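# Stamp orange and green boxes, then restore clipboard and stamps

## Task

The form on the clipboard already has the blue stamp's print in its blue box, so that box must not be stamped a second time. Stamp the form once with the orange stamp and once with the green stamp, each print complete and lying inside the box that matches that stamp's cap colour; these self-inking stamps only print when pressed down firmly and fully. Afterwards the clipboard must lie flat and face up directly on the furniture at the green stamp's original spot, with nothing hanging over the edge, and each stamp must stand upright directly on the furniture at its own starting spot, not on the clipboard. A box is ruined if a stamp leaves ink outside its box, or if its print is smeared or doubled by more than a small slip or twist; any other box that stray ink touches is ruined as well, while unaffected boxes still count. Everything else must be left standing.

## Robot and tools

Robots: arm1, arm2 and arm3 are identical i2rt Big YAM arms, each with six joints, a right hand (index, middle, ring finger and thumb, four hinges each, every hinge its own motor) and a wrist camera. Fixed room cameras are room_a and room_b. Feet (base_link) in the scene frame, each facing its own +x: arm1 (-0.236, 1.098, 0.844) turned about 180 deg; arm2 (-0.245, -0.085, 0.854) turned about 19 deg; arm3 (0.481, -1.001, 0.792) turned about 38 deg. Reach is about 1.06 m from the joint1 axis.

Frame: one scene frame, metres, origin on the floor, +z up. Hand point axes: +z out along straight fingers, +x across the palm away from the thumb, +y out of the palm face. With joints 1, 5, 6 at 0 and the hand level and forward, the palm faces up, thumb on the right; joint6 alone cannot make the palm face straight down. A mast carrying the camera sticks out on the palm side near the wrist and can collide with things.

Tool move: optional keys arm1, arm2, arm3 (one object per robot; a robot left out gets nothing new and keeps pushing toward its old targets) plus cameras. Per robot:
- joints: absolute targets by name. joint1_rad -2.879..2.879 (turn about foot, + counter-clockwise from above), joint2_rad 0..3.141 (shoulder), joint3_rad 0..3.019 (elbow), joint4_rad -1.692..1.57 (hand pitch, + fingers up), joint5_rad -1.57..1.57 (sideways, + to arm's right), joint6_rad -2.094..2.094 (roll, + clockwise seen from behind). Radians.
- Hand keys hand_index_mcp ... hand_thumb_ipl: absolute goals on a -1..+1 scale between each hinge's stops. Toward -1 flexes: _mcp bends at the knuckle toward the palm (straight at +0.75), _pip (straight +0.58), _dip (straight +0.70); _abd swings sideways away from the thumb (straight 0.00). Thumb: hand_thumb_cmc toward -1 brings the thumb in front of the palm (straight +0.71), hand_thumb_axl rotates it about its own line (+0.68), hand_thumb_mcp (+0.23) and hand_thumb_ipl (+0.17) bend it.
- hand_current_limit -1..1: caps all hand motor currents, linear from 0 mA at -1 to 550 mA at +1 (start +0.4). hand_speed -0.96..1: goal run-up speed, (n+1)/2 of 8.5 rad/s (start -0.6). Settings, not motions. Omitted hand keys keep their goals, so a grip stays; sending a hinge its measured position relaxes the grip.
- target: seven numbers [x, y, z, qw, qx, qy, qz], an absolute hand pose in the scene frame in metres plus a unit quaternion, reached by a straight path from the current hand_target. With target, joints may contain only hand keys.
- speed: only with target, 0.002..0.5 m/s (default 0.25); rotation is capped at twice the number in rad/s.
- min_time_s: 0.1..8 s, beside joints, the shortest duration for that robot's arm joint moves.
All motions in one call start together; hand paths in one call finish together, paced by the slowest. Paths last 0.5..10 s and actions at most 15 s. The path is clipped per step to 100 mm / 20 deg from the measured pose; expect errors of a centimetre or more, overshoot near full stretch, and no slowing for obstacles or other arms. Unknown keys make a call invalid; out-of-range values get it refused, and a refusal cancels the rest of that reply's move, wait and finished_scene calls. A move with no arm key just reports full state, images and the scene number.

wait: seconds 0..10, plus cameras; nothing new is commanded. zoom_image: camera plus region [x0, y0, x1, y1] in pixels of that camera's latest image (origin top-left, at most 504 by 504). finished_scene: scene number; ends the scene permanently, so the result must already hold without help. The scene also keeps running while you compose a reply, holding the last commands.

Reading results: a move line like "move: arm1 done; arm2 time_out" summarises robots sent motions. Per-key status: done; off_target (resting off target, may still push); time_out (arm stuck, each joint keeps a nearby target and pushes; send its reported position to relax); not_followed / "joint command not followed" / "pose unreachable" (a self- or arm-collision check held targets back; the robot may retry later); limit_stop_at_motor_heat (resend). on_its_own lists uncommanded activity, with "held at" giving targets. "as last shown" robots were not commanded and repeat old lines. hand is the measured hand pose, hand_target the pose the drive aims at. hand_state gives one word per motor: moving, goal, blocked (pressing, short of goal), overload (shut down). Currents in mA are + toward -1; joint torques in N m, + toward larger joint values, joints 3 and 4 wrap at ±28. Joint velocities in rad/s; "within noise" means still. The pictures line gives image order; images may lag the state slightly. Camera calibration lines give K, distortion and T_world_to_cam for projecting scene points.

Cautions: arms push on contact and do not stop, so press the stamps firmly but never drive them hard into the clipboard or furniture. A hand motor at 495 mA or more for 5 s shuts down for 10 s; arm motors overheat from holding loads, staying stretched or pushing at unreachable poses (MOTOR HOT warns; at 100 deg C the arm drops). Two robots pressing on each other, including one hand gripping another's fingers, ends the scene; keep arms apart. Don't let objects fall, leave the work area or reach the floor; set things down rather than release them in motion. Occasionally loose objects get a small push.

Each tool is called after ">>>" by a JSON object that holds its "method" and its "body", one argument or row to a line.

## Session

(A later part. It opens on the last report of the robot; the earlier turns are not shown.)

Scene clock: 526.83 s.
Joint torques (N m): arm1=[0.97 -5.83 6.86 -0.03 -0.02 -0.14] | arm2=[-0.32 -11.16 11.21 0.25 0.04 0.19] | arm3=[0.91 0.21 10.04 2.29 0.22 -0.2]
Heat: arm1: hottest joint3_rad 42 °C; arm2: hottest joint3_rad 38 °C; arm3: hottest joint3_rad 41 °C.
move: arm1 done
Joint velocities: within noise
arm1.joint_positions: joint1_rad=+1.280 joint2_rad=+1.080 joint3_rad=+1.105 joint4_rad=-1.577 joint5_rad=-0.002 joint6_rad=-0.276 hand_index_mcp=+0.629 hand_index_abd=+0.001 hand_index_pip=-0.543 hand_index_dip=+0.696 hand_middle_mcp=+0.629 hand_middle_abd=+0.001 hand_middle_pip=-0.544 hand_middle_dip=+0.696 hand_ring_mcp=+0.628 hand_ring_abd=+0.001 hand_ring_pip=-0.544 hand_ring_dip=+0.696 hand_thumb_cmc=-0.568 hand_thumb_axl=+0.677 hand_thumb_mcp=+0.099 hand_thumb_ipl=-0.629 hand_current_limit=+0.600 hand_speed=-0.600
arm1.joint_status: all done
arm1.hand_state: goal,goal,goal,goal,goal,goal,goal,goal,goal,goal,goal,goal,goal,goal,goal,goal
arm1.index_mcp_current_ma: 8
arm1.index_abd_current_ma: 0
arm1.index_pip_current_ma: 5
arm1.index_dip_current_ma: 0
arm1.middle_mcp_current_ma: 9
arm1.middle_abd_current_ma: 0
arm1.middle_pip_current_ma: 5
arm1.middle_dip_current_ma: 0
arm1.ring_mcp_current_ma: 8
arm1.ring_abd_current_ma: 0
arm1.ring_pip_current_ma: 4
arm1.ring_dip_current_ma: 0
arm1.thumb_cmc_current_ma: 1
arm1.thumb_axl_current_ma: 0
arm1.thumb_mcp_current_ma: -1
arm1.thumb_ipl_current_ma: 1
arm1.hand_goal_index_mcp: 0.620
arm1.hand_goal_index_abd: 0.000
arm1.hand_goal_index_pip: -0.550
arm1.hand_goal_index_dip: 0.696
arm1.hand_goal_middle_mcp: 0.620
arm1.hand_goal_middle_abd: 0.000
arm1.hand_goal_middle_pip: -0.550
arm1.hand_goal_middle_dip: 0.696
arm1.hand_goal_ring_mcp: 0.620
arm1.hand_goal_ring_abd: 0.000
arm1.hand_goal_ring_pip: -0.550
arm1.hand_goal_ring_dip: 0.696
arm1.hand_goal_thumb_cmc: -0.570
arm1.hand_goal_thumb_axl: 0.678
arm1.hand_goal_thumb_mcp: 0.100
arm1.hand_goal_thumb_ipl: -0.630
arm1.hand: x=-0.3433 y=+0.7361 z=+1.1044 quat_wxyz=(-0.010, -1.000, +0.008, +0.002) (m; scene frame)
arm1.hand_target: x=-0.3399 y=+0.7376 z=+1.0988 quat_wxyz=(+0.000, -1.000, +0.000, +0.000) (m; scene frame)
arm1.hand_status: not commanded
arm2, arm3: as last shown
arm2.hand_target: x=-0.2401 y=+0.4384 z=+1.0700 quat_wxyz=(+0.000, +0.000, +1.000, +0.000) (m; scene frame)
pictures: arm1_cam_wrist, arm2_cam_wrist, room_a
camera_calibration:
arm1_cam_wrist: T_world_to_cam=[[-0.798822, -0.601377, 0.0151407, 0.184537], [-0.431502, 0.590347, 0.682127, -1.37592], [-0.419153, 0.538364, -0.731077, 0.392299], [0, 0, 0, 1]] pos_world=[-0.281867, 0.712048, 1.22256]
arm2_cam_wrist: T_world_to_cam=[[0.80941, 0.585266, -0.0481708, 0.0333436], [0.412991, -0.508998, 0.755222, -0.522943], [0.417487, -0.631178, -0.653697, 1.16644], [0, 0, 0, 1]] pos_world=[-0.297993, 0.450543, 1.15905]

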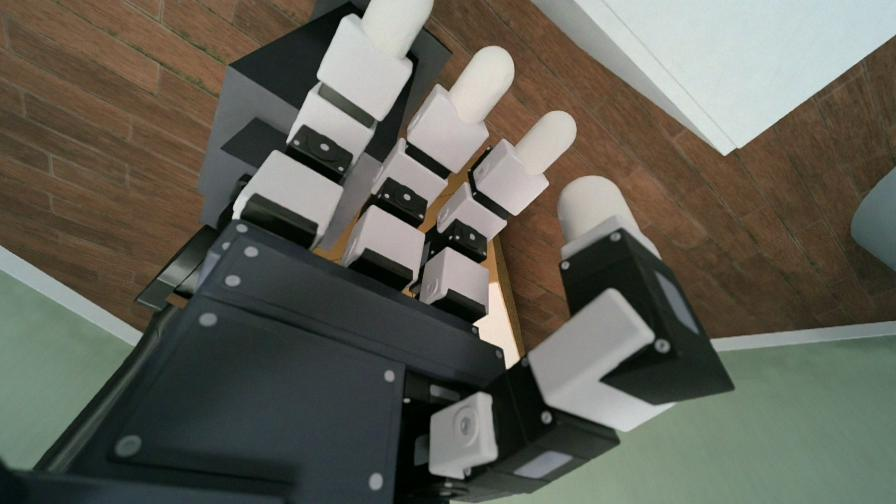

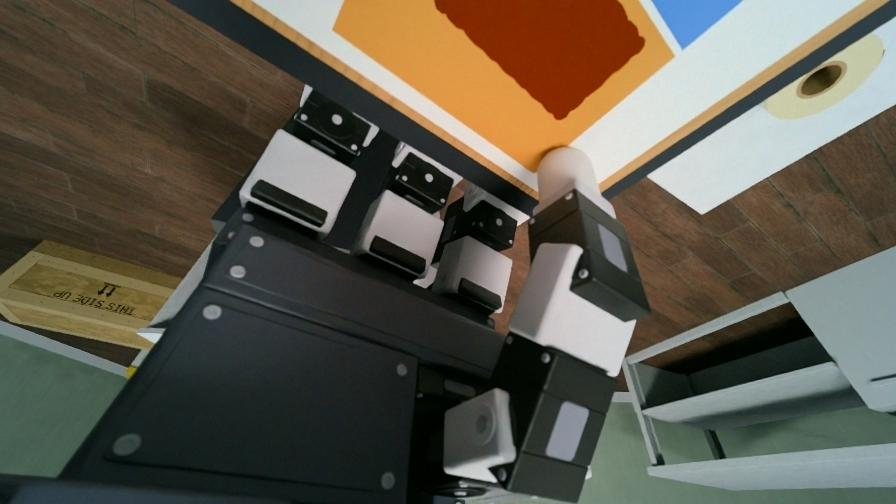

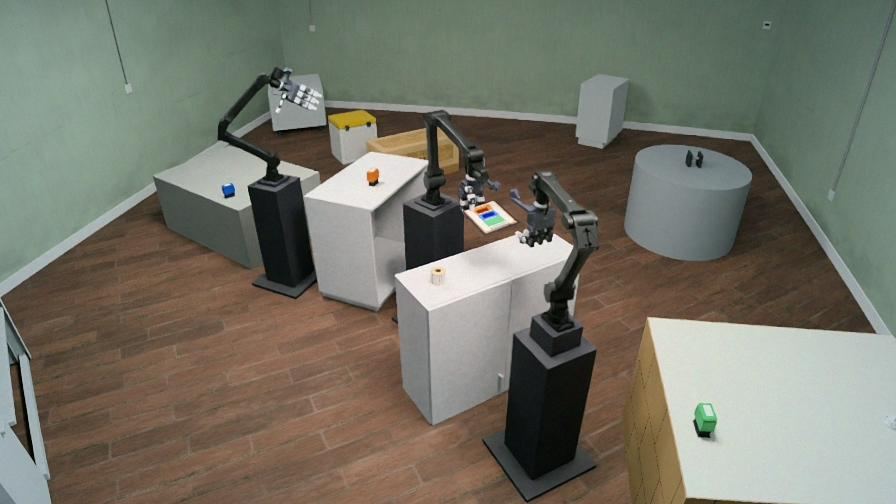

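>>> {"method": "zoom_image", "body": {
  "camera": "room_a",
  "region": [430, 150, 610, 280]
}}

>>> {"method": "move", "body": {
  "cameras": ["room_b","arm3_cam_wrist"]
}}

>>> {"method": "zoom_image", "body": {
  "camera": "room_b",
  "region": [340, 80, 540, 220]
}}

Scaled by 2.800 from the camera's 896x504 image, which has a finer 1280x720 frame.

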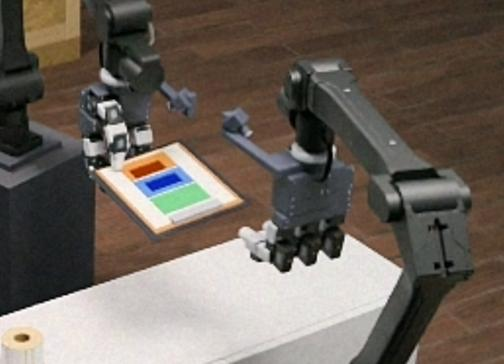

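Scene clock: 528.23 s.
Joint torques (N m): arm1=[0.97 -5.83 6.87 -0.03 -0.03 -0.15] | arm2=[-0.32 -11.16 11.21 0.2 0.04 0.19] | arm3=[0.85 -0.44 9.95 2.54 0.17 -0.12]
Heat: arm1: hottest joint3_rad 42 °C; arm2: hottest joint3_rad 38 °C; arm3: hottest joint3_rad 41 °C.
Joint velocities: within noise
arm1.joint_positions: joint1_rad=+1.280 joint2_rad=+1.080 joint3_rad=+1.105 joint4_rad=-1.577 joint5_rad=-0.002 joint6_rad=-0.277 hand_index_mcp=+0.629 hand_index_abd=+0.001 hand_index_pip=-0.543 hand_index_dip=+0.696 hand_middle_mcp=+0.629 hand_middle_abd=+0.001 hand_middle_pip=-0.544 hand_middle_dip=+0.696 hand_ring_mcp=+0.628 hand_ring_abd=+0.001 hand_ring_pip=-0.544 hand_ring_dip=+0.696 hand_thumb_cmc=-0.568 hand_thumb_axl=+0.677 hand_thumb_mcp=+0.099 hand_thumb_ipl=-0.629 hand_current_limit=+0.600 hand_speed=-0.600
arm1.joint_status: all done
arm1.hand_state: goal,goal,goal,goal,goal,goal,goal,goal,goal,goal,goal,goal,goal,goal,goal,goal
arm1.index_mcp_current_ma: 8
arm1.index_abd_current_ma: 0
arm1.index_pip_current_ma: 5
arm1.index_dip_current_ma: 0
arm1.middle_mcp_current_ma: 9
arm1.middle_abd_current_ma: 0
arm1.middle_pip_current_ma: 5
arm1.middle_dip_current_ma: 0
arm1.ring_mcp_current_ma: 8
arm1.ring_abd_current_ma: 0
arm1.ring_pip_current_ma: 4
arm1.ring_dip_current_ma: 0
arm1.thumb_cmc_current_ma: 1
arm1.thumb_axl_current_ma: 0
arm1.thumb_mcp_current_ma: -1
arm1.thumb_ipl_current_ma: 1
arm1.hand_goal_index_mcp: 0.620
arm1.hand_goal_index_abd: 0.000
arm1.hand_goal_index_pip: -0.550
arm1.hand_goal_index_dip: 0.696
arm1.hand_goal_middle_mcp: 0.620
arm1.hand_goal_middle_abd: 0.000
arm1.hand_goal_middle_pip: -0.550
arm1.hand_goal_middle_dip: 0.696
arm1.hand_goal_ring_mcp: 0.620
arm1.hand_goal_ring_abd: 0.000
arm1.hand_goal_ring_pip: -0.550
arm1.hand_goal_ring_dip: 0.696
arm1.hand_goal_thumb_cmc: -0.570
arm1.hand_goal_thumb_axl: 0.678
arm1.hand_goal_thumb_mcp: 0.100
arm1.hand_goal_thumb_ipl: -0.630
arm1.hand: x=-0.3432 y=+0.7361 z=+1.1044 quat_wxyz=(-0.010, -1.000, +0.008, +0.002) (m; scene frame)
arm1.hand_target: x=-0.3399 y=+0.7376 z=+1.0988 quat_wxyz=(+0.000, -1.000, +0.001, +0.000) (m; scene frame)
arm1.hand_status: not commanded
arm2.joint_positions: joint1_rad=+1.268 joint2_rad=+1.502 joint3_rad=+1.303 joint4_rad=-1.433 joint5_rad=+0.001 joint6_rad=+0.034 hand_index_mcp=+0.405 hand_index_abd=-0.005 hand_index_pip=-0.528 hand_index_dip=+0.723 hand_middle_mcp=+0.380 hand_middle_abd=+0.001 hand_middle_pip=-0.553 hand_middle_dip=+0.712 hand_ring_mcp=+0.354 hand_ring_abd=+0.000 hand_ring_pip=-0.574 hand_ring_dip=+0.703 hand_thumb_cmc=-0.568 hand_thumb_axl=+0.679 hand_thumb_mcp=-0.333 hand_thumb_ipl=-0.193 hand_current_limit=+0.600 hand_speed=-0.800
arm2.joint_status: not commanded
arm2.hand_state: blocked,goal,blocked,blocked,blocked,goal,blocked,goal,goal,goal,goal,goal,goal,goal,blocked,blocked
arm2.index_mcp_current_ma: 336
arm2.index_abd_current_ma: -1
arm2.index_pip_current_ma: 91
arm2.index_dip_current_ma: 23
arm2.middle_mcp_current_ma: 95
arm2.middle_abd_current_ma: 0
arm2.middle_pip_current_ma: 38
arm2.middle_dip_current_ma: 10
arm2.ring_mcp_current_ma: 8
arm2.ring_abd_current_ma: 0
arm2.ring_pip_current_ma: 9
arm2.ring_dip_current_ma: 2
arm2.thumb_cmc_current_ma: 0
arm2.thumb_axl_current_ma: 0
arm2.thumb_mcp_current_ma: 306
arm2.thumb_ipl_current_ma: 37
arm2.hand_goal_index_mcp: 0.280
arm2.hand_goal_index_abd: 0.000
arm2.hand_goal_index_pip: -0.590
arm2.hand_goal_index_dip: 0.696
arm2.hand_goal_middle_mcp: 0.320
arm2.hand_goal_middle_abd: 0.000
arm2.hand_goal_middle_pip: -0.590
arm2.hand_goal_middle_dip: 0.696
arm2.hand_goal_ring_mcp: 0.340
arm2.hand_goal_ring_abd: 0.000
arm2.hand_goal_ring_pip: -0.590
arm2.hand_goal_ring_dip: 0.696
arm2.hand_goal_thumb_cmc: -0.570
arm2.hand_goal_thumb_axl: 0.678
arm2.hand_goal_thumb_mcp: -0.430
arm2.hand_goal_thumb_ipl: -0.220
arm2.hand: x=-0.2344 y=+0.4211 z=+1.0422 quat_wxyz=(+0.000, +0.001, +1.000, -0.028) (m; scene frame)
arm2.hand_target: x=-0.2401 y=+0.4384 z=+1.0700 quat_wxyz=(+0.000, +0.000, +1.000, +0.000) (m; scene frame)
arm2.hand_status: not commanded
arm3.joint_positions: joint1_rad=+2.290 joint2_rad=+0.632 joint3_rad=+1.361 joint4_rad=-1.266 joint5_rad=+0.116 joint6_rad=+0.997 hand_index_mcp=+0.756 hand_index_abd=+0.000 hand_index_pip=+0.577 hand_index_dip=+0.696 hand_middle_mcp=+0.757 hand_middle_abd=+0.000 hand_middle_pip=+0.577 hand_middle_dip=+0.696 hand_ring_mcp=+0.757 hand_ring_abd=+0.000 hand_ring_pip=+0.577 hand_ring_dip=+0.696 hand_thumb_cmc=+0.716 hand_thumb_axl=+0.677 hand_thumb_mcp=+0.226 hand_thumb_ipl=+0.168 hand_current_limit=+0.400 hand_speed=-0.600
arm3.joint_status: not commanded
arm3.hand_state: goal,goal,goal,goal,goal,goal,goal,goal,goal,goal,goal,goal,goal,goal,goal,goal
arm3.index_mcp_current_ma: 0
arm3.index_abd_current_ma: 0
arm3.index_pip_current_ma: 0
arm3.index_dip_current_ma: 0
arm3.middle_mcp_current_ma: 1
arm3.middle_abd_current_ma: 0
arm3.middle_pip_current_ma: 0
arm3.middle_dip_current_ma: 0
arm3.ring_mcp_current_ma: 1
arm3.ring_abd_current_ma: 0
arm3.ring_pip_current_ma: 0
arm3.ring_dip_current_ma: 0
arm3.thumb_cmc_current_ma: 0
arm3.thumb_axl_current_ma: 0
arm3.thumb_mcp_current_ma: 0
arm3.thumb_ipl_current_ma: 0
arm3.hand_goal_index_mcp: 0.754
arm3.hand_goal_index_abd: 0.000
arm3.hand_goal_index_pip: 0.576
arm3.hand_goal_index_dip: 0.696
arm3.hand_goal_middle_mcp: 0.754
arm3.hand_goal_middle_abd: 0.000
arm3.hand_goal_middle_pip: 0.576
arm3.hand_goal_middle_dip: 0.696
arm3.hand_goal_ring_mcp: 0.754
arm3.hand_goal_ring_abd: 0.000
arm3.hand_goal_ring_pip: 0.576
arm3.hand_goal_ring_dip: 0.696
arm3.hand_goal_thumb_cmc: 0.714
arm3.hand_goal_thumb_axl: 0.678
arm3.hand_goal_thumb_mcp: 0.226
arm3.hand_goal_thumb_ipl: 0.168
arm3.hand: x=+0.2443 y=-0.8522 z=+1.3572 quat_wxyz=(-0.439, -0.142, +0.857, +0.228) (m; scene frame)
arm3.hand_target: x=+0.2459 y=-0.8548 z=+1.3669 quat_wxyz=(-0.449, -0.144, +0.852, +0.230) (m; scene frame)
arm3.hand_status: not commanded
pictures: arm3_cam_wrist, room_b
camera_calibration:
arm3_cam_wrist: T_world_to_cam=[[0.426763, 0.887213, -0.175293, 0.921547], [0.873063, -0.454732, -0.176009, -0.414838], [-0.235869, -0.0779281, -0.968655, 1.4292], [0, 0, 0, 1]] pos_world=[0.306001, -0.894873, 1.47293]

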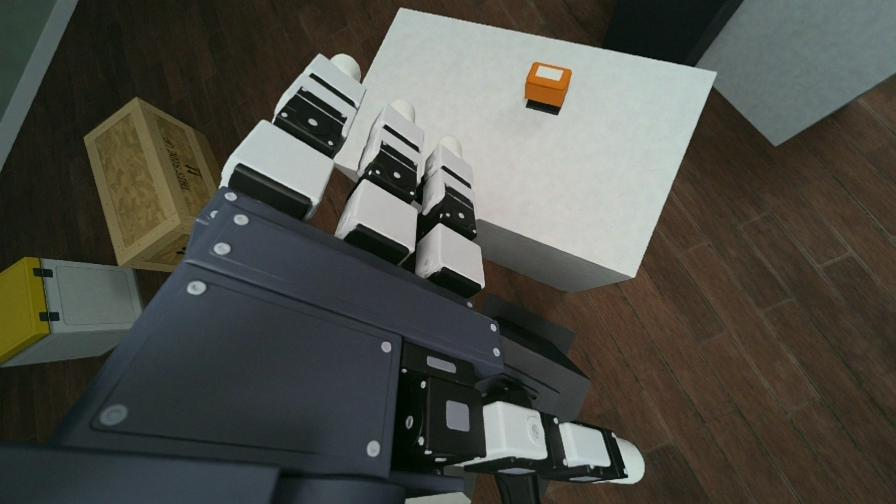

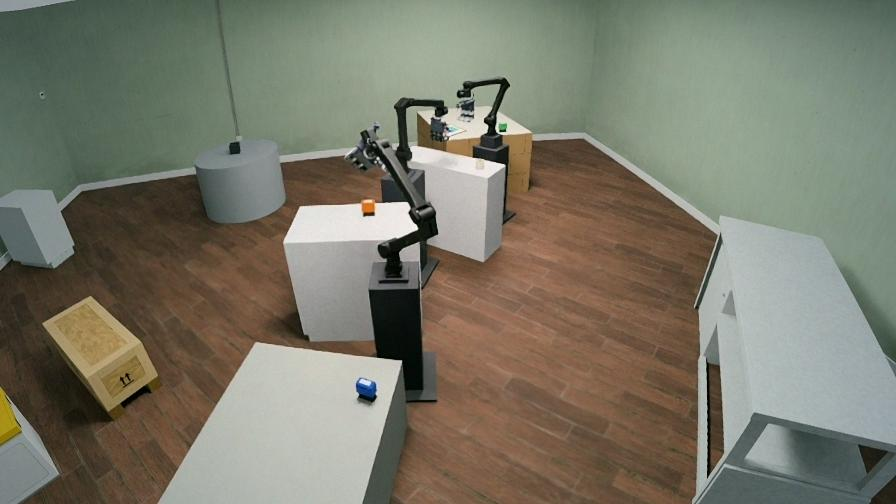

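Scaled by 2.520 from the camera's 896x504 image, which has a finer 1280x720 frame.

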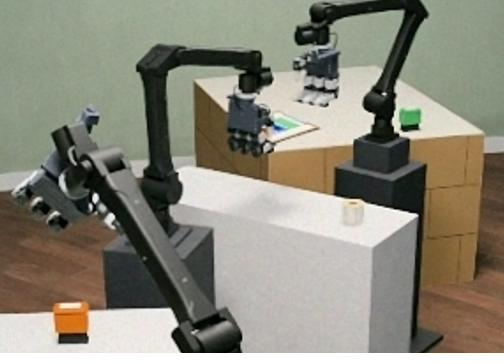

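>>> {"method": "zoom_image", "body": {
  "camera": "room_a",
  "region": [455, 190, 535, 245]
}}

This scene's latest camera images include none from room_a. They are from: arm3_cam_wrist, room_b. room_a's image comes with the result of a call that names it in "cameras".

>>> {"method": "move", "body": {
  "cameras": ["room_a"]
}}

>>> {"method": "zoom_image", "body": {
  "camera": "room_a",
  "region": [450, 140, 570, 250]
}}

Scene clock: 534.40 s.
Joint torques (N m): arm1=[0.97 -5.95 6.89 -0.02 -0.03 -0.15] | arm2=[-0.15 -10.87 11.25 0.17 0.04 0.2] | arm3=[0.97 0.62 10.1 2.47 0.18 -0.13]
Heat: arm1: hottest joint3_rad 42 °C; arm2: hottest joint3_rad 38 °C; arm3: hottest joint3_rad 41 °C.
Joint velocities: within noise
arm1.joint_positions: joint1_rad=+1.280 joint2_rad=+1.080 joint3_rad=+1.105 joint4_rad=-1.577 joint5_rad=-0.002 joint6_rad=-0.277 hand_index_mcp=+0.629 hand_index_abd=+0.001 hand_index_pip=-0.543 hand_index_dip=+0.696 hand_middle_mcp=+0.629 hand_middle_abd=+0.001 hand_middle_pip=-0.544 hand_middle_dip=+0.696 hand_ring_mcp=+0.628 hand_ring_abd=+0.001 hand_ring_pip=-0.544 hand_ring_dip=+0.696 hand_thumb_cmc=-0.568 hand_thumb_axl=+0.677 hand_thumb_mcp=+0.099 hand_thumb_ipl=-0.629 hand_current_limit=+0.600 hand_speed=-0.600
arm1.joint_status: all done
arm1.hand_state: goal,goal,goal,goal,goal,goal,goal,goal,goal,goal,goal,goal,goal,goal,goal,goal
arm1.index_mcp_current_ma: 8
arm1.index_abd_current_ma: 0
arm1.index_pip_current_ma: 5
arm1.index_dip_current_ma: 0
arm1.middle_mcp_current_ma: 9
arm1.middle_abd_current_ma: 0
arm1.middle_pip_current_ma: 5
arm1.middle_dip_current_ma: 0
arm1.ring_mcp_current_ma: 8
arm1.ring_abd_current_ma: 0
arm1.ring_pip_current_ma: 4
arm1.ring_dip_current_ma: 0
arm1.thumb_cmc_current_ma: 1
arm1.thumb_axl_current_ma: 0
arm1.thumb_mcp_current_ma: -1
arm1.thumb_ipl_current_ma: 1
arm1.hand_goal_index_mcp: 0.620
arm1.hand_goal_index_abd: 0.000
arm1.hand_goal_index_pip: -0.550
arm1.hand_goal_index_dip: 0.696
arm1.hand_goal_middle_mcp: 0.620
arm1.hand_goal_middle_abd: 0.000
arm1.hand_goal_middle_pip: -0.550
arm1.hand_goal_middle_dip: 0.696
arm1.hand_goal_ring_mcp: 0.620
arm1.hand_goal_ring_abd: 0.000
arm1.hand_goal_ring_pip: -0.550
arm1.hand_goal_ring_dip: 0.696
arm1.hand_goal_thumb_cmc: -0.570
arm1.hand_goal_thumb_axl: 0.678
arm1.hand_goal_thumb_mcp: 0.100
arm1.hand_goal_thumb_ipl: -0.630
arm1.hand: x=-0.3432 y=+0.7361 z=+1.1044 quat_wxyz=(-0.010, -1.000, +0.008, +0.002) (m; scene frame)
arm1.hand_target: x=-0.3399 y=+0.7376 z=+1.0988 quat_wxyz=(+0.000, -1.000, +0.001, +0.000) (m; scene frame)
arm1.hand_status: not commanded
arm2.joint_positions: joint1_rad=+1.268 joint2_rad=+1.502 joint3_rad=+1.303 joint4_rad=-1.433 joint5_rad=+0.001 joint6_rad=+0.034 hand_index_mcp=+0.405 hand_index_abd=-0.005 hand_index_pip=-0.528 hand_index_dip=+0.723 hand_middle_mcp=+0.380 hand_middle_abd=+0.001 hand_middle_pip=-0.553 hand_middle_dip=+0.712 hand_ring_mcp=+0.354 hand_ring_abd=+0.000 hand_ring_pip=-0.574 hand_ring_dip=+0.703 hand_thumb_cmc=-0.568 hand_thumb_axl=+0.679 hand_thumb_mcp=-0.333 hand_thumb_ipl=-0.193 hand_current_limit=+0.600 hand_speed=-0.800
arm2.joint_status: not commanded
arm2.hand_state: blocked,goal,blocked,blocked,blocked,goal,blocked,goal,goal,goal,goal,goal,goal,goal,blocked,blocked
arm2.index_mcp_current_ma: 336
arm2.index_abd_current_ma: -1
arm2.index_pip_current_ma: 91
arm2.index_dip_current_ma: 23
arm2.middle_mcp_current_ma: 95
arm2.middle_abd_current_ma: 0
arm2.middle_pip_current_ma: 38
arm2.middle_dip_current_ma: 10
arm2.ring_mcp_current_ma: 8
arm2.ring_abd_current_ma: 0
arm2.ring_pip_current_ma: 9
arm2.ring_dip_current_ma: 2
arm2.thumb_cmc_current_ma: 0
arm2.thumb_axl_current_ma: 0
arm2.thumb_mcp_current_ma: 306
arm2.thumb_ipl_current_ma: 37
arm2.hand_goal_index_mcp: 0.280
arm2.hand_goal_index_abd: 0.000
arm2.hand_goal_index_pip: -0.590
arm2.hand_goal_index_dip: 0.696
arm2.hand_goal_middle_mcp: 0.320
arm2.hand_goal_middle_abd: 0.000
arm2.hand_goal_middle_pip: -0.590
arm2.hand_goal_middle_dip: 0.696
arm2.hand_goal_ring_mcp: 0.340
arm2.hand_goal_ring_abd: 0.000
arm2.hand_goal_ring_pip: -0.590
arm2.hand_goal_ring_dip: 0.696
arm2.hand_goal_thumb_cmc: -0.570
arm2.hand_goal_thumb_axl: 0.678
arm2.hand_goal_thumb_mcp: -0.430
arm2.hand_goal_thumb_ipl: -0.220
arm2.hand: x=-0.2344 y=+0.4211 z=+1.0422 quat_wxyz=(+0.000, +0.001, +1.000, -0.028) (m; scene frame)
arm2.hand_target: x=-0.2401 y=+0.4384 z=+1.0700 quat_wxyz=(+0.000, +0.000, +1.000, +0.000) (m; scene frame)
arm2.hand_status: not commanded
arm3.joint_positions: joint1_rad=+2.290 joint2_rad=+0.632 joint3_rad=+1.361 joint4_rad=-1.266 joint5_rad=+0.116 joint6_rad=+0.997 hand_index_mcp=+0.756 hand_index_abd=+0.000 hand_index_pip=+0.577 hand_index_dip=+0.696 hand_middle_mcp=+0.757 hand_middle_abd=+0.000 hand_middle_pip=+0.577 hand_middle_dip=+0.696 hand_ring_mcp=+0.757 hand_ring_abd=+0.000 hand_ring_pip=+0.577 hand_ring_dip=+0.696 hand_thumb_cmc=+0.716 hand_thumb_axl=+0.677 hand_thumb_mcp=+0.226 hand_thumb_ipl=+0.168 hand_current_limit=+0.400 hand_speed=-0.600
arm3.joint_status: not commanded
arm3.hand_state: goal,goal,goal,goal,goal,goal,goal,goal,goal,goal,goal,goal,goal,goal,goal,goal
arm3.index_mcp_current_ma: 0
arm3.index_abd_current_ma: 0
arm3.index_pip_current_ma: 0
arm3.index_dip_current_ma: 0
arm3.middle_mcp_current_ma: 1
arm3.middle_abd_current_ma: 0
arm3.middle_pip_current_ma: 0
arm3.middle_dip_current_ma: 0
arm3.ring_mcp_current_ma: 1
arm3.ring_abd_current_ma: 0
arm3.ring_pip_current_ma: 0
arm3.ring_dip_current_ma: 0
arm3.thumb_cmc_current_ma: 0
arm3.thumb_axl_current_ma: 0
arm3.thumb_mcp_current_ma: 0
arm3.thumb_ipl_current_ma: 0
arm3.hand_goal_index_mcp: 0.754
arm3.hand_goal_index_abd: 0.000
arm3.hand_goal_index_pip: 0.576
arm3.hand_goal_index_dip: 0.696
arm3.hand_goal_middle_mcp: 0.754
arm3.hand_goal_middle_abd: 0.000
arm3.hand_goal_middle_pip: 0.576
arm3.hand_goal_middle_dip: 0.696
arm3.hand_goal_ring_mcp: 0.754
arm3.hand_goal_ring_abd: 0.000
arm3.hand_goal_ring_pip: 0.576
arm3.hand_goal_ring_dip: 0.696
arm3.hand_goal_thumb_cmc: 0.714
arm3.hand_goal_thumb_axl: 0.678
arm3.hand_goal_thumb_mcp: 0.226
arm3.hand_goal_thumb_ipl: 0.168
arm3.hand: x=+0.2443 y=-0.8522 z=+1.3572 quat_wxyz=(-0.439, -0.142, +0.857, +0.228) (m; scene frame)
arm3.hand_target: x=+0.2459 y=-0.8548 z=+1.3669 quat_wxyz=(-0.449, -0.144, +0.852, +0.230) (m; scene frame)
arm3.hand_status: not commanded
pictures: room_a

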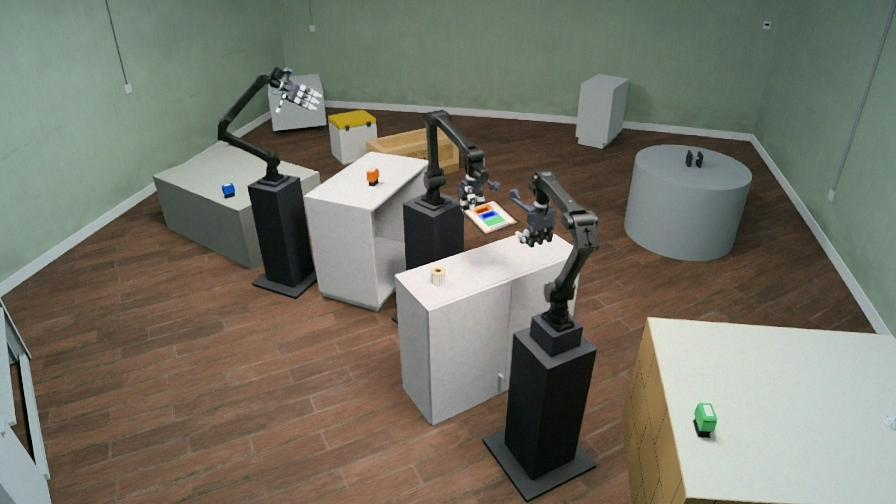

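Scaled by 4.200 from the camera's 896x504 image, which has a finer 1280x720 frame.

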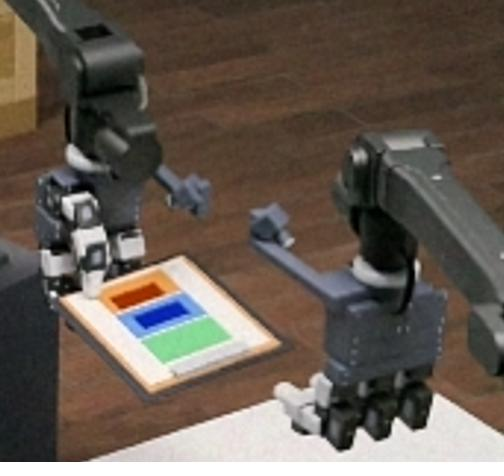

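>>> {"method": "move", "body": {
  "arm1": {"target":[-0.3156,0.685,1.037,0.0,0.9914,0.1305,0.0],"speed":0.1},
  "cameras": ["arm1_cam_wrist","room_a"]
}}

>>> {"method": "zoom_image", "body": {
  "camera": "room_a",
  "region": [450, 140, 570, 250]
}}

Scene clock: 563.83 s.
Joint torques (N m): arm1=[1.14 -7.59 6.69 0.66 -0.11 -0.1] | arm2=[-0.21 -11.05 11.23 0.23 0.06 0.2] | arm3=[1.2 0.73 10.04 2.5 0.23 -0.19]
Heat: arm1: hottest joint3_rad 41 °C; arm2: hottest joint3_rad 39 °C; arm3: hottest joint3_rad 41 °C.
move: arm1 done
Joint velocities: within noise
arm1.joint_positions: joint1_rad=+1.324 joint2_rad=+1.223 joint3_rad=+1.052 joint4_rad=-1.399 joint5_rad=-0.002 joint6_rad=-0.493 hand_index_mcp=+0.628 hand_index_abd=+0.001 hand_index_pip=-0.543 hand_index_dip=+0.696 hand_middle_mcp=+0.628 hand_middle_abd=+0.001 hand_middle_pip=-0.544 hand_middle_dip=+0.696 hand_ring_mcp=+0.628 hand_ring_abd=+0.001 hand_ring_pip=-0.544 hand_ring_dip=+0.696 hand_thumb_cmc=-0.568 hand_thumb_axl=+0.677 hand_thumb_mcp=+0.099 hand_thumb_ipl=-0.629 hand_current_limit=+0.600 hand_speed=-0.600
arm1.joint_status: not commanded
arm1.hand_state: goal,goal,goal,goal,goal,goal,goal,goal,goal,goal,goal,goal,goal,goal,goal,goal
arm1.index_mcp_current_ma: 8
arm1.index_abd_current_ma: 0
arm1.index_pip_current_ma: 5
arm1.index_dip_current_ma: 0
arm1.middle_mcp_current_ma: 8
arm1.middle_abd_current_ma: 0
arm1.middle_pip_current_ma: 5
arm1.middle_dip_current_ma: 0
arm1.ring_mcp_current_ma: 8
arm1.ring_abd_current_ma: 0
arm1.ring_pip_current_ma: 4
arm1.ring_dip_current_ma: 0
arm1.thumb_cmc_current_ma: 1
arm1.thumb_axl_current_ma: 0
arm1.thumb_mcp_current_ma: -1
arm1.thumb_ipl_current_ma: 1
arm1.hand_goal_index_mcp: 0.620
arm1.hand_goal_index_abd: 0.000
arm1.hand_goal_index_pip: -0.550
arm1.hand_goal_index_dip: 0.696
arm1.hand_goal_middle_mcp: 0.620
arm1.hand_goal_middle_abd: 0.000
arm1.hand_goal_middle_pip: -0.550
arm1.hand_goal_middle_dip: 0.696
arm1.hand_goal_ring_mcp: 0.620
arm1.hand_goal_ring_abd: 0.000
arm1.hand_goal_ring_pip: -0.550
arm1.hand_goal_ring_dip: 0.696
arm1.hand_goal_thumb_cmc: -0.570
arm1.hand_goal_thumb_axl: 0.678
arm1.hand_goal_thumb_mcp: 0.100
arm1.hand_goal_thumb_ipl: -0.630
arm1.hand: x=-0.3191 y=+0.6871 z=+1.0413 quat_wxyz=(-0.001, -0.993, -0.122, +0.000) (m; scene frame)
arm1.hand_target: x=-0.3156 y=+0.6851 z=+1.0371 quat_wxyz=(+0.000, -0.991, -0.130, +0.000) (m; scene frame)
arm1.hand_status: done (0.006 m and 1.0 deg from the pose sent, 0.089 m and 16.0 deg at the start)
arm2, arm3: as last shown
pictures: arm1_cam_wrist, room_a
camera_calibration:
arm1_cam_wrist: T_world_to_cam=[[-0.61668, -0.787213, 0.0012225, 0.375624], [-0.569085, 0.446877, 0.690249, -1.24732], [-0.543919, 0.424967, -0.723571, 0.413036], [0, 0, 0, 1]] pos_world=[-0.253534, 0.677568, 1.15936]

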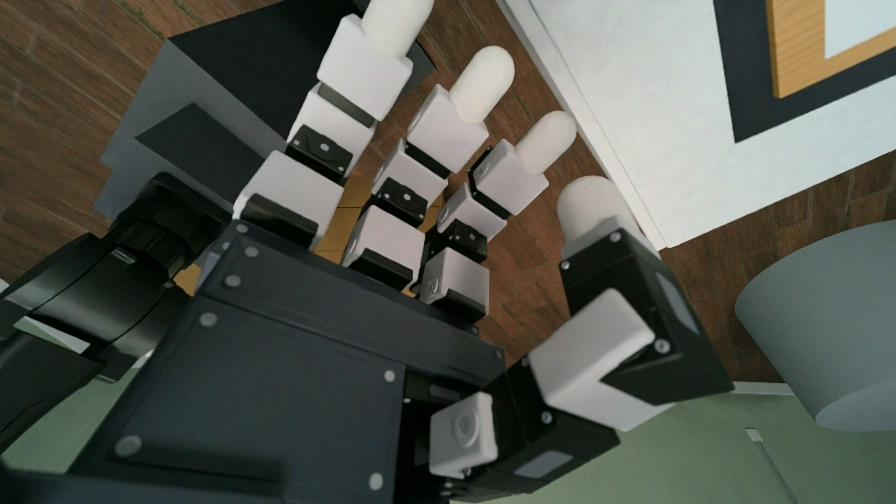

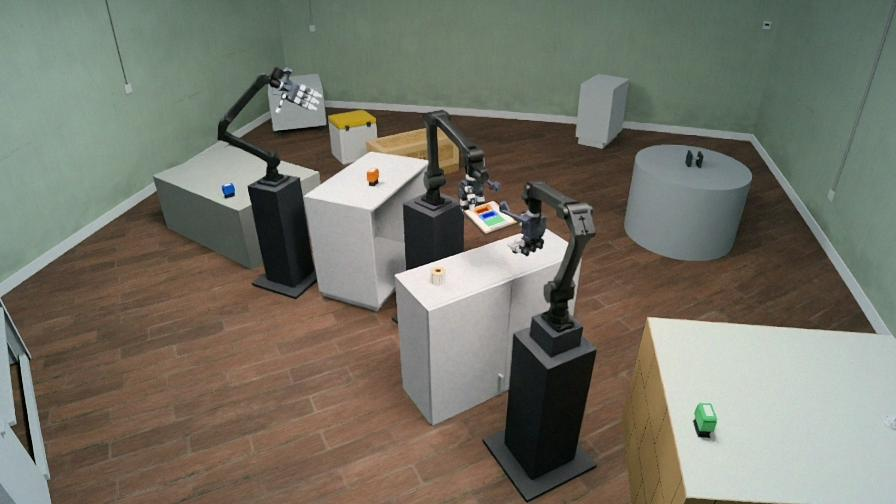

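Scaled by 4.200 from the camera's 896x504 image, which has a finer 1280x720 frame.

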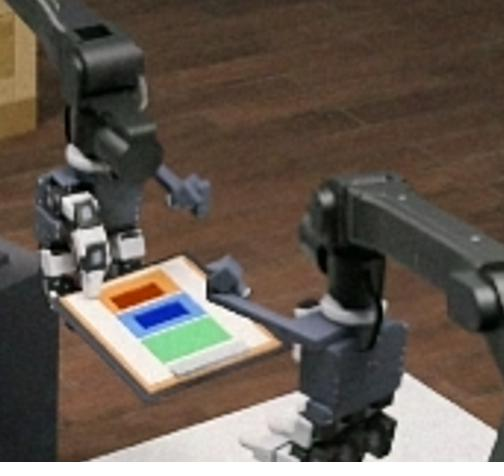

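>>> {"method": "move", "body": {
  "arm1": {"target":[-0.3196,0.62,1.037,0.0,0.9914,0.1305,0.0],"speed":0.06},
  "cameras": ["arm1_cam_wrist","room_a"]
}}

>>> {"method": "zoom_image", "body": {
  "camera": "room_a",
  "region": [450, 140, 570, 250]
}}

Scene clock: 573.10 s.
Joint torques (N m): arm1=[1.03 -9.58 11.21 0.39 -0.13 0.02] | arm2=[-0.44 -10.99 11.18 0.18 0.04 0.19] | arm3=[0.97 0.5 10.03 2.48 0.24 -0.1]
Heat: arm1: hottest joint3_rad 41 °C; arm2: hottest joint3_rad 39 °C; arm3: hottest joint3_rad 41 °C.
move: arm1 off_target
Joint velocities: within noise
arm1.joint_positions: joint1_rad=+1.353 joint2_rad=+1.387 joint3_rad=+1.137 joint4_rad=-1.383 joint5_rad=-0.002 joint6_rad=-0.482 hand_index_mcp=+0.627 hand_index_abd=+0.001 hand_index_pip=-0.543 hand_index_dip=+0.696 hand_middle_mcp=+0.627 hand_middle_abd=+0.001 hand_middle_pip=-0.544 hand_middle_dip=+0.696 hand_ring_mcp=+0.627 hand_ring_abd=+0.001 hand_ring_pip=-0.544 hand_ring_dip=+0.696 hand_thumb_cmc=-0.568 hand_thumb_axl=+0.677 hand_thumb_mcp=+0.099 hand_thumb_ipl=-0.629 hand_current_limit=+0.600 hand_speed=-0.600
arm1.joint_status: not commanded
arm1.hand_state: goal,goal,goal,goal,goal,goal,goal,goal,goal,goal,goal,goal,goal,goal,goal,goal
arm1.index_mcp_current_ma: 6
arm1.index_abd_current_ma: 0
arm1.index_pip_current_ma: 5
arm1.index_dip_current_ma: 0
arm1.middle_mcp_current_ma: 6
arm1.middle_abd_current_ma: 0
arm1.middle_pip_current_ma: 5
arm1.middle_dip_current_ma: 0
arm1.ring_mcp_current_ma: 6
arm1.ring_abd_current_ma: 0
arm1.ring_pip_current_ma: 4
arm1.ring_dip_current_ma: 0
arm1.thumb_cmc_current_ma: 1
arm1.thumb_axl_current_ma: 0
arm1.thumb_mcp_current_ma: -1
arm1.thumb_ipl_current_ma: 1
arm1.hand_goal_index_mcp: 0.620
arm1.hand_goal_index_abd: 0.000
arm1.hand_goal_index_pip: -0.550
arm1.hand_goal_index_dip: 0.696
arm1.hand_goal_middle_mcp: 0.620
arm1.hand_goal_middle_abd: 0.000
arm1.hand_goal_middle_pip: -0.550
arm1.hand_goal_middle_dip: 0.696
arm1.hand_goal_ring_mcp: 0.620
arm1.hand_goal_ring_abd: 0.000
arm1.hand_goal_ring_pip: -0.550
arm1.hand_goal_ring_dip: 0.696
arm1.hand_goal_thumb_cmc: -0.570
arm1.hand_goal_thumb_axl: 0.678
arm1.hand_goal_thumb_mcp: 0.100
arm1.hand_goal_thumb_ipl: -0.630
arm1.hand: x=-0.3169 y=+0.6453 z=+1.0122 quat_wxyz=(+0.029, -0.991, -0.131, -0.011) (m; scene frame)
arm1.hand_target: x=-0.3191 y=+0.6218 z=+1.0374 quat_wxyz=(+0.000, -0.991, -0.131, +0.000) (m; scene frame)
arm1.hand_status: off_target (0.036 m and 3.6 deg from the pose sent, 0.067 m and 1.0 deg at the start)
arm2, arm3: as last shown
pictures: arm1_cam_wrist, room_a
camera_calibration:
arm1_cam_wrist: T_world_to_cam=[[-0.602066, -0.796429, -0.0567255, 0.413267], [-0.586674, 0.393071, 0.708032, -1.19615], [-0.5416, 0.459561, -0.703898, 0.369343], [0, 0, 0, 1]] pos_world=[-0.252901, 0.629575, 1.13034]

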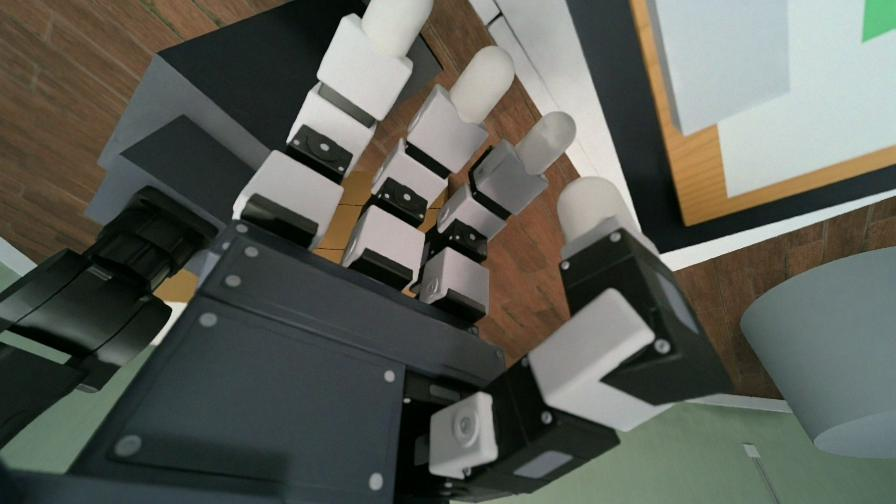

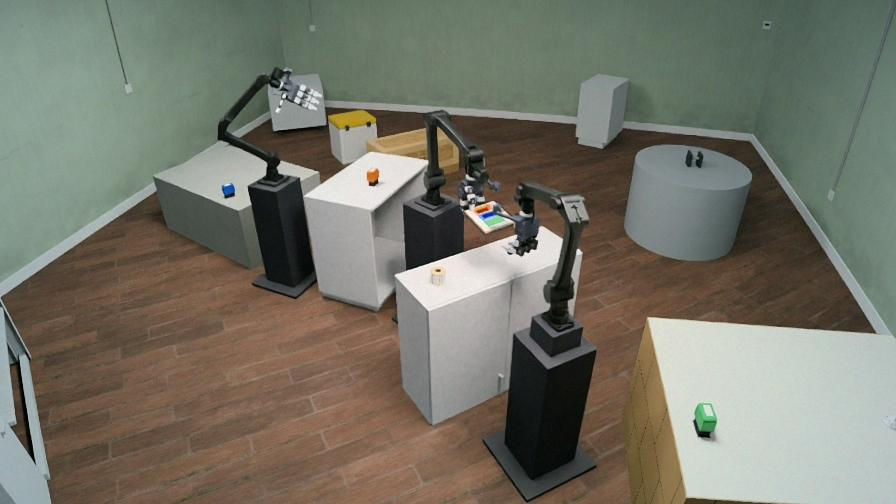

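Scaled by 4.200 from the camera's 896x504 image, which has a finer 1280x720 frame.

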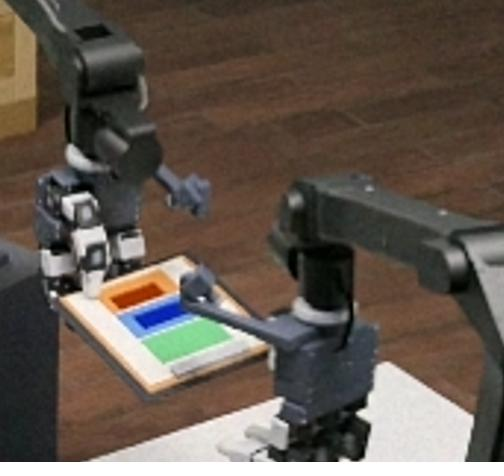

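>>> {"method": "move", "body": {
  "arm1": {"target":[-0.326,0.614,1.072,0.0,0.9914,0.1305,0.0],"speed":0.06}
}}

>>> {"method": "move", "body": {
  "arm1": {"target":[-0.330,0.575,1.072,0.0,0.9914,0.1305,0.0],"speed":0.06},
  "cameras": ["arm1_cam_wrist","arm2_cam_wrist","room_a"]
}}

>>> {"method": "zoom_image", "body": {
  "camera": "room_a",
  "region": [450, 140, 570, 250]
}}

Scene clock: 580.10 s.
Joint torques (N m): arm1=[0.21 -9.88 11.38 -0.24 -0.1 -0.11] | arm2=[-0.32 -11.16 11.17 0.27 0.05 0.19] | arm3=[0.38 -0.26 10.15 2.48 0.23 -0.13]
Heat: arm1: hottest joint3_rad 42 °C; arm2: hottest joint3_rad 39 °C; arm3: hottest joint3_rad 41 °C.
move: arm1 off_target
Joint velocities: within noise
arm1.joint_positions: joint1_rad=+1.353 joint2_rad=+1.393 joint3_rad=+1.234 joint4_rad=-1.458 joint5_rad=-0.002 joint6_rad=-0.482 hand_index_mcp=+0.627 hand_index_abd=+0.001 hand_index_pip=-0.543 hand_index_dip=+0.696 hand_middle_mcp=+0.627 hand_middle_abd=+0.001 hand_middle_pip=-0.544 hand_middle_dip=+0.696 hand_ring_mcp=+0.627 hand_ring_abd=+0.001 hand_ring_pip=-0.544 hand_ring_dip=+0.696 hand_thumb_cmc=-0.568 hand_thumb_axl=+0.677 hand_thumb_mcp=+0.094 hand_thumb_ipl=-0.631 hand_current_limit=+0.600 hand_speed=-0.600
arm1.joint_status: not commanded
arm1.hand_state: goal,goal,goal,goal,goal,goal,goal,goal,goal,goal,goal,goal,goal,goal,goal,goal
arm1.index_mcp_current_ma: 6
arm1.index_abd_current_ma: 0
arm1.index_pip_current_ma: 5
arm1.index_dip_current_ma: 0
arm1.middle_mcp_current_ma: 6
arm1.middle_abd_current_ma: 0
arm1.middle_pip_current_ma: 5
arm1.middle_dip_current_ma: 0
arm1.ring_mcp_current_ma: 6
arm1.ring_abd_current_ma: 0
arm1.ring_pip_current_ma: 4
arm1.ring_dip_current_ma: 0
arm1.thumb_cmc_current_ma: 1
arm1.thumb_axl_current_ma: 0
arm1.thumb_mcp_current_ma: -7
arm1.thumb_ipl_current_ma: -1
arm1.hand_goal_index_mcp: 0.620
arm1.hand_goal_index_abd: 0.000
arm1.hand_goal_index_pip: -0.550
arm1.hand_goal_index_dip: 0.696
arm1.hand_goal_middle_mcp: 0.620
arm1.hand_goal_middle_abd: 0.000
arm1.hand_goal_middle_pip: -0.550
arm1.hand_goal_middle_dip: 0.696
arm1.hand_goal_ring_mcp: 0.620
arm1.hand_goal_ring_abd: 0.000
arm1.hand_goal_ring_pip: -0.550
arm1.hand_goal_ring_dip: 0.696
arm1.hand_goal_thumb_cmc: -0.570
arm1.hand_goal_thumb_axl: 0.678
arm1.hand_goal_thumb_mcp: 0.100
arm1.hand_goal_thumb_ipl: -0.630
arm1.hand: x=-0.3199 y=+0.6321 z=+1.0476 quat_wxyz=(+0.021, -0.991, -0.131, -0.008) (m; scene frame)
arm1.hand_target: x=-0.3256 y=+0.6154 z=+1.0721 quat_wxyz=(+0.000, -0.991, -0.131, +0.000) (m; scene frame)
arm1.hand_status: off_target (0.031 m and 2.6 deg from the pose sent, 0.068 m and 3.6 deg at the start)
arm2, arm3: as last shown
arm2.joint_positions: joint1_rad=+1.268 joint2_rad=+1.503 joint3_rad=+1.303 joint4_rad=-1.434 joint5_rad=+0.001 joint6_rad=+0.035 hand_index_mcp=+0.405 hand_index_abd=-0.005 hand_index_pip=-0.525 hand_index_dip=+0.725 hand_middle_mcp=+0.380 hand_middle_abd=+0.001 hand_middle_pip=-0.552 hand_middle_dip=+0.713 hand_ring_mcp=+0.354 hand_ring_abd=+0.000 hand_ring_pip=-0.577 hand_ring_dip=+0.702 hand_thumb_cmc=-0.567 hand_thumb_axl=+0.681 hand_thumb_mcp=-0.336 hand_thumb_ipl=-0.193 hand_current_limit=+0.600 hand_speed=-0.800
arm2.index_pip_current_ma: 100
arm2.index_dip_current_ma: 26
arm2.middle_mcp_current_ma: 96
arm2.middle_pip_current_ma: 39
arm2.ring_pip_current_ma: 7
arm2.thumb_cmc_current_ma: 1
arm2.thumb_axl_current_ma: 1
arm2.thumb_mcp_current_ma: 289
arm2.hand: x=-0.2344 y=+0.4207 z=+1.0419 quat_wxyz=(+0.000, +0.001, +1.000, -0.029) (m; scene frame)
arm2.hand_target: x=-0.2401 y=+0.4383 z=+1.0700 quat_wxyz=(+0.000, +0.000, +1.000, +0.000) (m; scene frame)
pictures: none

Scene clock: 581.37 s.
Joint torques (N m): arm1=[1.03 -11.16 11.54 -0.18 -0.12 0] | arm2=[-0.21 -11.05 11.17 0.31 0.04 0.19] | arm3=[0.85 0.85 10.13 2.45 0.22 -0.15]
Heat: arm1: hottest joint3_rad 42 °C; arm2: hottest joint3_rad 39 °C; arm3: hottest joint3_rad 41 °C.
move: arm1 off_target
Joint velocities: within noise
arm1.joint_positions: joint1_rad=+1.353 joint2_rad=+1.493 joint3_rad=+1.339 joint4_rad=-1.464 joint5_rad=-0.002 joint6_rad=-0.482 hand_index_mcp=+0.627 hand_index_abd=+0.001 hand_index_pip=-0.543 hand_index_dip=+0.696 hand_middle_mcp=+0.627 hand_middle_abd=+0.001 hand_middle_pip=-0.544 hand_middle_dip=+0.696 hand_ring_mcp=+0.627 hand_ring_abd=+0.001 hand_ring_pip=-0.544 hand_ring_dip=+0.696 hand_thumb_cmc=-0.568 hand_thumb_axl=+0.677 hand_thumb_mcp=+0.094 hand_thumb_ipl=-0.631 hand_current_limit=+0.600 hand_speed=-0.600
arm1.joint_status: not commanded
arm1.hand_state: goal,goal,goal,goal,goal,goal,goal,goal,goal,goal,goal,goal,goal,goal,goal,goal
arm1.index_mcp_current_ma: 6
arm1.index_abd_current_ma: 0
arm1.index_pip_current_ma: 5
arm1.index_dip_current_ma: 0
arm1.middle_mcp_current_ma: 6
arm1.middle_abd_current_ma: 0
arm1.middle_pip_current_ma: 5
arm1.middle_dip_current_ma: 0
arm1.ring_mcp_current_ma: 6
arm1.ring_abd_current_ma: 0
arm1.ring_pip_current_ma: 4
arm1.ring_dip_current_ma: 0
arm1.thumb_cmc_current_ma: 1
arm1.thumb_axl_current_ma: 0
arm1.thumb_mcp_current_ma: -7
arm1.thumb_ipl_current_ma: -1
arm1.hand_goal_index_mcp: 0.620
arm1.hand_goal_index_abd: 0.000
arm1.hand_goal_index_pip: -0.550
arm1.hand_goal_index_dip: 0.696
arm1.hand_goal_middle_mcp: 0.620
arm1.hand_goal_middle_abd: 0.000
arm1.hand_goal_middle_pip: -0.550
arm1.hand_goal_middle_dip: 0.696
arm1.hand_goal_ring_mcp: 0.620
arm1.hand_goal_ring_abd: 0.000
arm1.hand_goal_ring_pip: -0.550
arm1.hand_goal_ring_dip: 0.696
arm1.hand_goal_thumb_cmc: -0.570
arm1.hand_goal_thumb_axl: 0.678
arm1.hand_goal_thumb_mcp: 0.100
arm1.hand_goal_thumb_ipl: -0.630
arm1.hand: x=-0.3282 y=+0.5945 z=+1.0475 quat_wxyz=(+0.022, -0.991, -0.131, -0.009) (m; scene frame)
arm1.hand_target: x=-0.3296 y=+0.5765 z=+1.0720 quat_wxyz=(+0.000, -0.991, -0.131, +0.000) (m; scene frame)
arm1.hand_status: off_target (0.031 m and 2.7 deg from the pose sent, 0.063 m and 2.6 deg at the start)
arm2, arm3: as last shown
pictures: arm1_cam_wrist, arm2_cam_wrist, room_a
camera_calibration:
arm1_cam_wrist: T_world_to_cam=[[-0.602273, -0.797158, -0.0424983, 0.35351], [-0.584257, 0.403893, 0.703928, -1.20918], [-0.543977, 0.448786, -0.708999, 0.422352], [0, 0, 0, 1]] pos_world=[-0.26381, 0.580635, 1.16564]
arm2_cam_wrist: T_world_to_cam=[[0.809873, 0.58454, -0.0491867, 0.0349443], [0.41251, -0.507894, 0.756227, -0.524539], [0.417064, -0.632738, -0.652457, 1.16522], [0, 0, 0, 1]] pos_world=[-0.297894, 0.450443, 1.15865]

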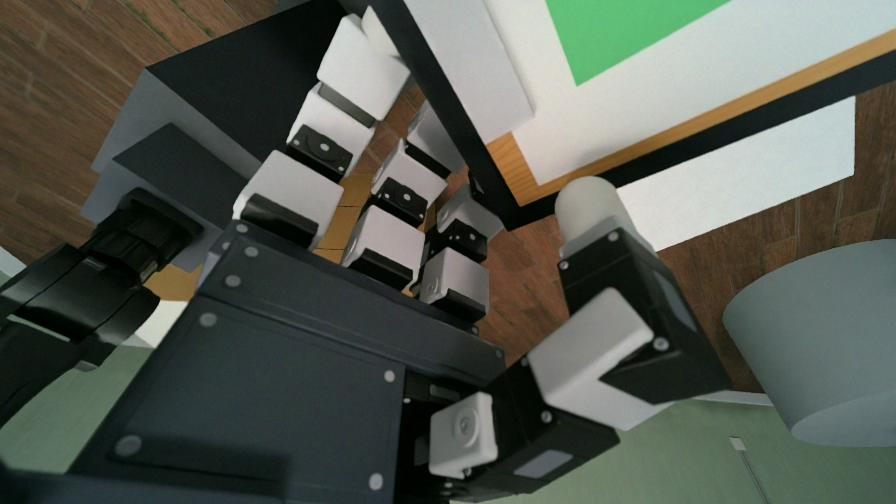

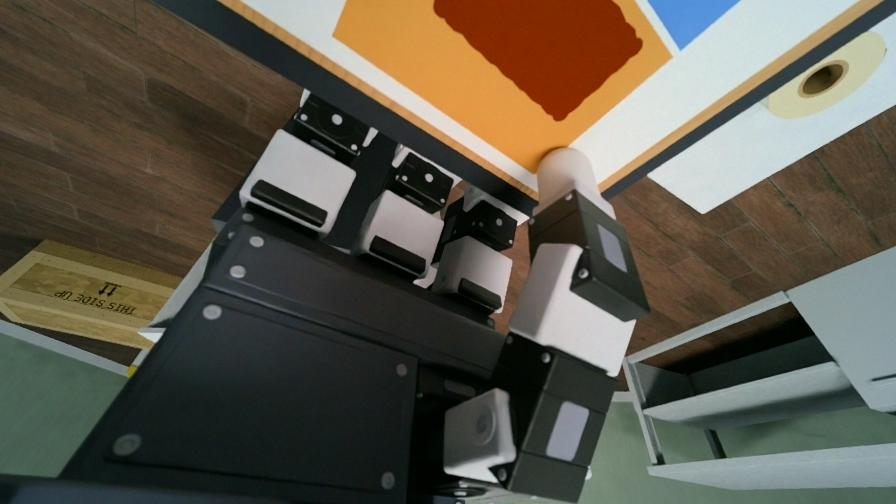

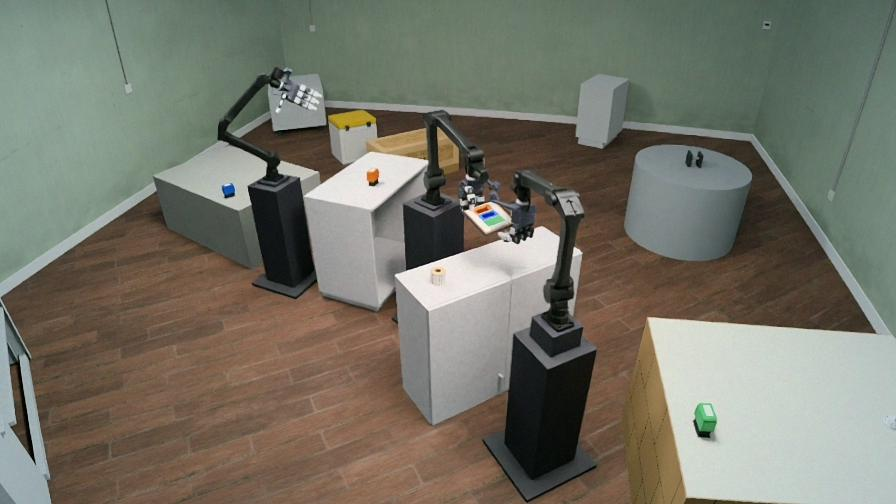

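Scaled by 4.200 from the camera's 896x504 image, which has a finer 1280x720 frame.

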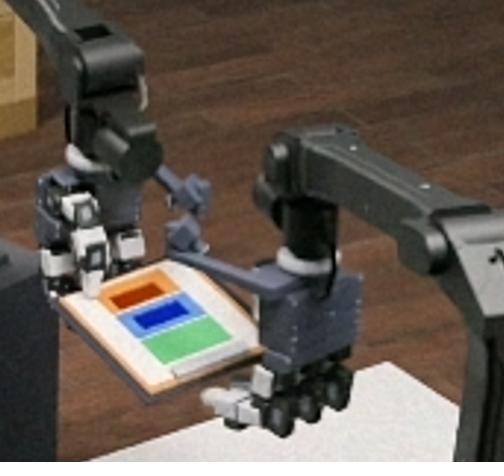

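>>> {"method": "move", "body": {
  "arm1": {"target":[-0.330,0.564,1.069,0.0,0.9914,0.1305,0.0],"speed":0.05},
  "cameras": ["arm1_cam_wrist"]
}}

Scene clock: 586.27 s.
Joint torques (N m): arm1=[1.14 -11.69 11.33 -0.03 -0.12 0.01] | arm2=[-0.38 -11.22 11.21 0.31 0.04 0.18] | arm3=[0.26 -0.09 10.09 2.5 0.2 -0.11]
Heat: arm1: hottest joint3_rad 43 °C; arm2: hottest joint3_rad 39 °C; arm3: hottest joint3_rad 41 °C.
move: arm1 off_target
Joint velocities: within noise
arm1.joint_positions: joint1_rad=+1.356 joint2_rad=+1.521 joint3_rad=+1.364 joint4_rad=-1.464 joint5_rad=-0.002 joint6_rad=-0.478 hand_index_mcp=+0.627 hand_index_abd=+0.001 hand_index_pip=-0.543 hand_index_dip=+0.696 hand_middle_mcp=+0.627 hand_middle_abd=+0.001 hand_middle_pip=-0.544 hand_middle_dip=+0.696 hand_ring_mcp=+0.627 hand_ring_abd=+0.001 hand_ring_pip=-0.544 hand_ring_dip=+0.696 hand_thumb_cmc=-0.568 hand_thumb_axl=+0.677 hand_thumb_mcp=+0.094 hand_thumb_ipl=-0.631 hand_current_limit=+0.600 hand_speed=-0.600
arm1.joint_status: not commanded
arm1.hand_state: goal,goal,goal,goal,goal,goal,goal,goal,goal,goal,goal,goal,goal,goal,goal,goal
arm1.index_mcp_current_ma: 6
arm1.index_abd_current_ma: 0
arm1.index_pip_current_ma: 5
arm1.index_dip_current_ma: 0
arm1.middle_mcp_current_ma: 6
arm1.middle_abd_current_ma: 0
arm1.middle_pip_current_ma: 5
arm1.middle_dip_current_ma: 0
arm1.ring_mcp_current_ma: 6
arm1.ring_abd_current_ma: 0
arm1.ring_pip_current_ma: 4
arm1.ring_dip_current_ma: 0
arm1.thumb_cmc_current_ma: 1
arm1.thumb_axl_current_ma: 0
arm1.thumb_mcp_current_ma: -7
arm1.thumb_ipl_current_ma: -1
arm1.hand_goal_index_mcp: 0.620
arm1.hand_goal_index_abd: 0.000
arm1.hand_goal_index_pip: -0.550
arm1.hand_goal_index_dip: 0.696
arm1.hand_goal_middle_mcp: 0.620
arm1.hand_goal_middle_abd: 0.000
arm1.hand_goal_middle_pip: -0.550
arm1.hand_goal_middle_dip: 0.696
arm1.hand_goal_ring_mcp: 0.620
arm1.hand_goal_ring_abd: 0.000
arm1.hand_goal_ring_pip: -0.550
arm1.hand_goal_ring_dip: 0.696
arm1.hand_goal_thumb_cmc: -0.570
arm1.hand_goal_thumb_axl: 0.678
arm1.hand_goal_thumb_mcp: 0.100
arm1.hand_goal_thumb_ipl: -0.630
arm1.hand: x=-0.3289 y=+0.5848 z=+1.0443 quat_wxyz=(+0.024, -0.991, -0.131, -0.009) (m; scene frame)
arm1.hand_target: x=-0.3296 y=+0.5656 z=+1.0691 quat_wxyz=(-0.001, -0.991, -0.131, +0.000) (m; scene frame)
arm1.hand_status: off_target (0.032 m and 2.9 deg from the pose sent, 0.037 m and 2.7 deg at the start)
arm2, arm3: as last shown
pictures: arm1_cam_wrist
camera_calibration:
arm1_cam_wrist: T_world_to_cam=[[-0.602203, -0.797002, -0.0462521, 0.349044], [-0.58478, 0.400927, 0.705188, -1.20309], [-0.543492, 0.451714, -0.70751, 0.421049], [0, 0, 0, 1]] pos_world=[-0.264508, 0.570346, 1.16244]

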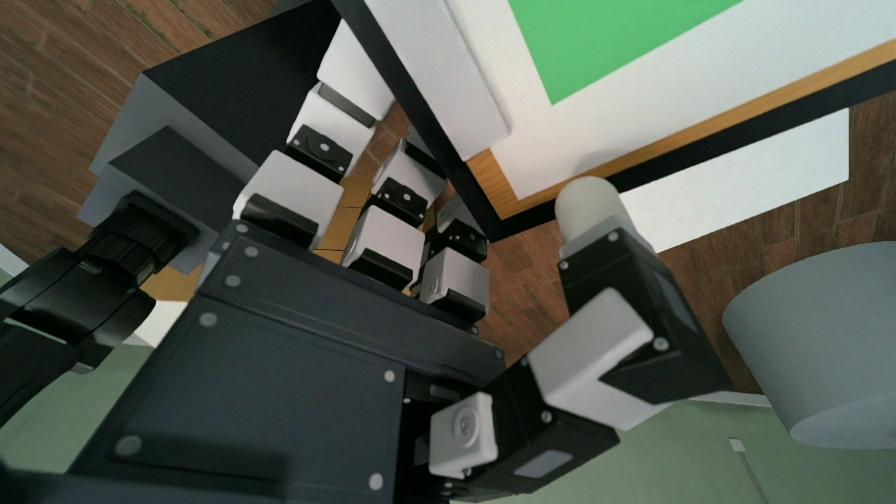

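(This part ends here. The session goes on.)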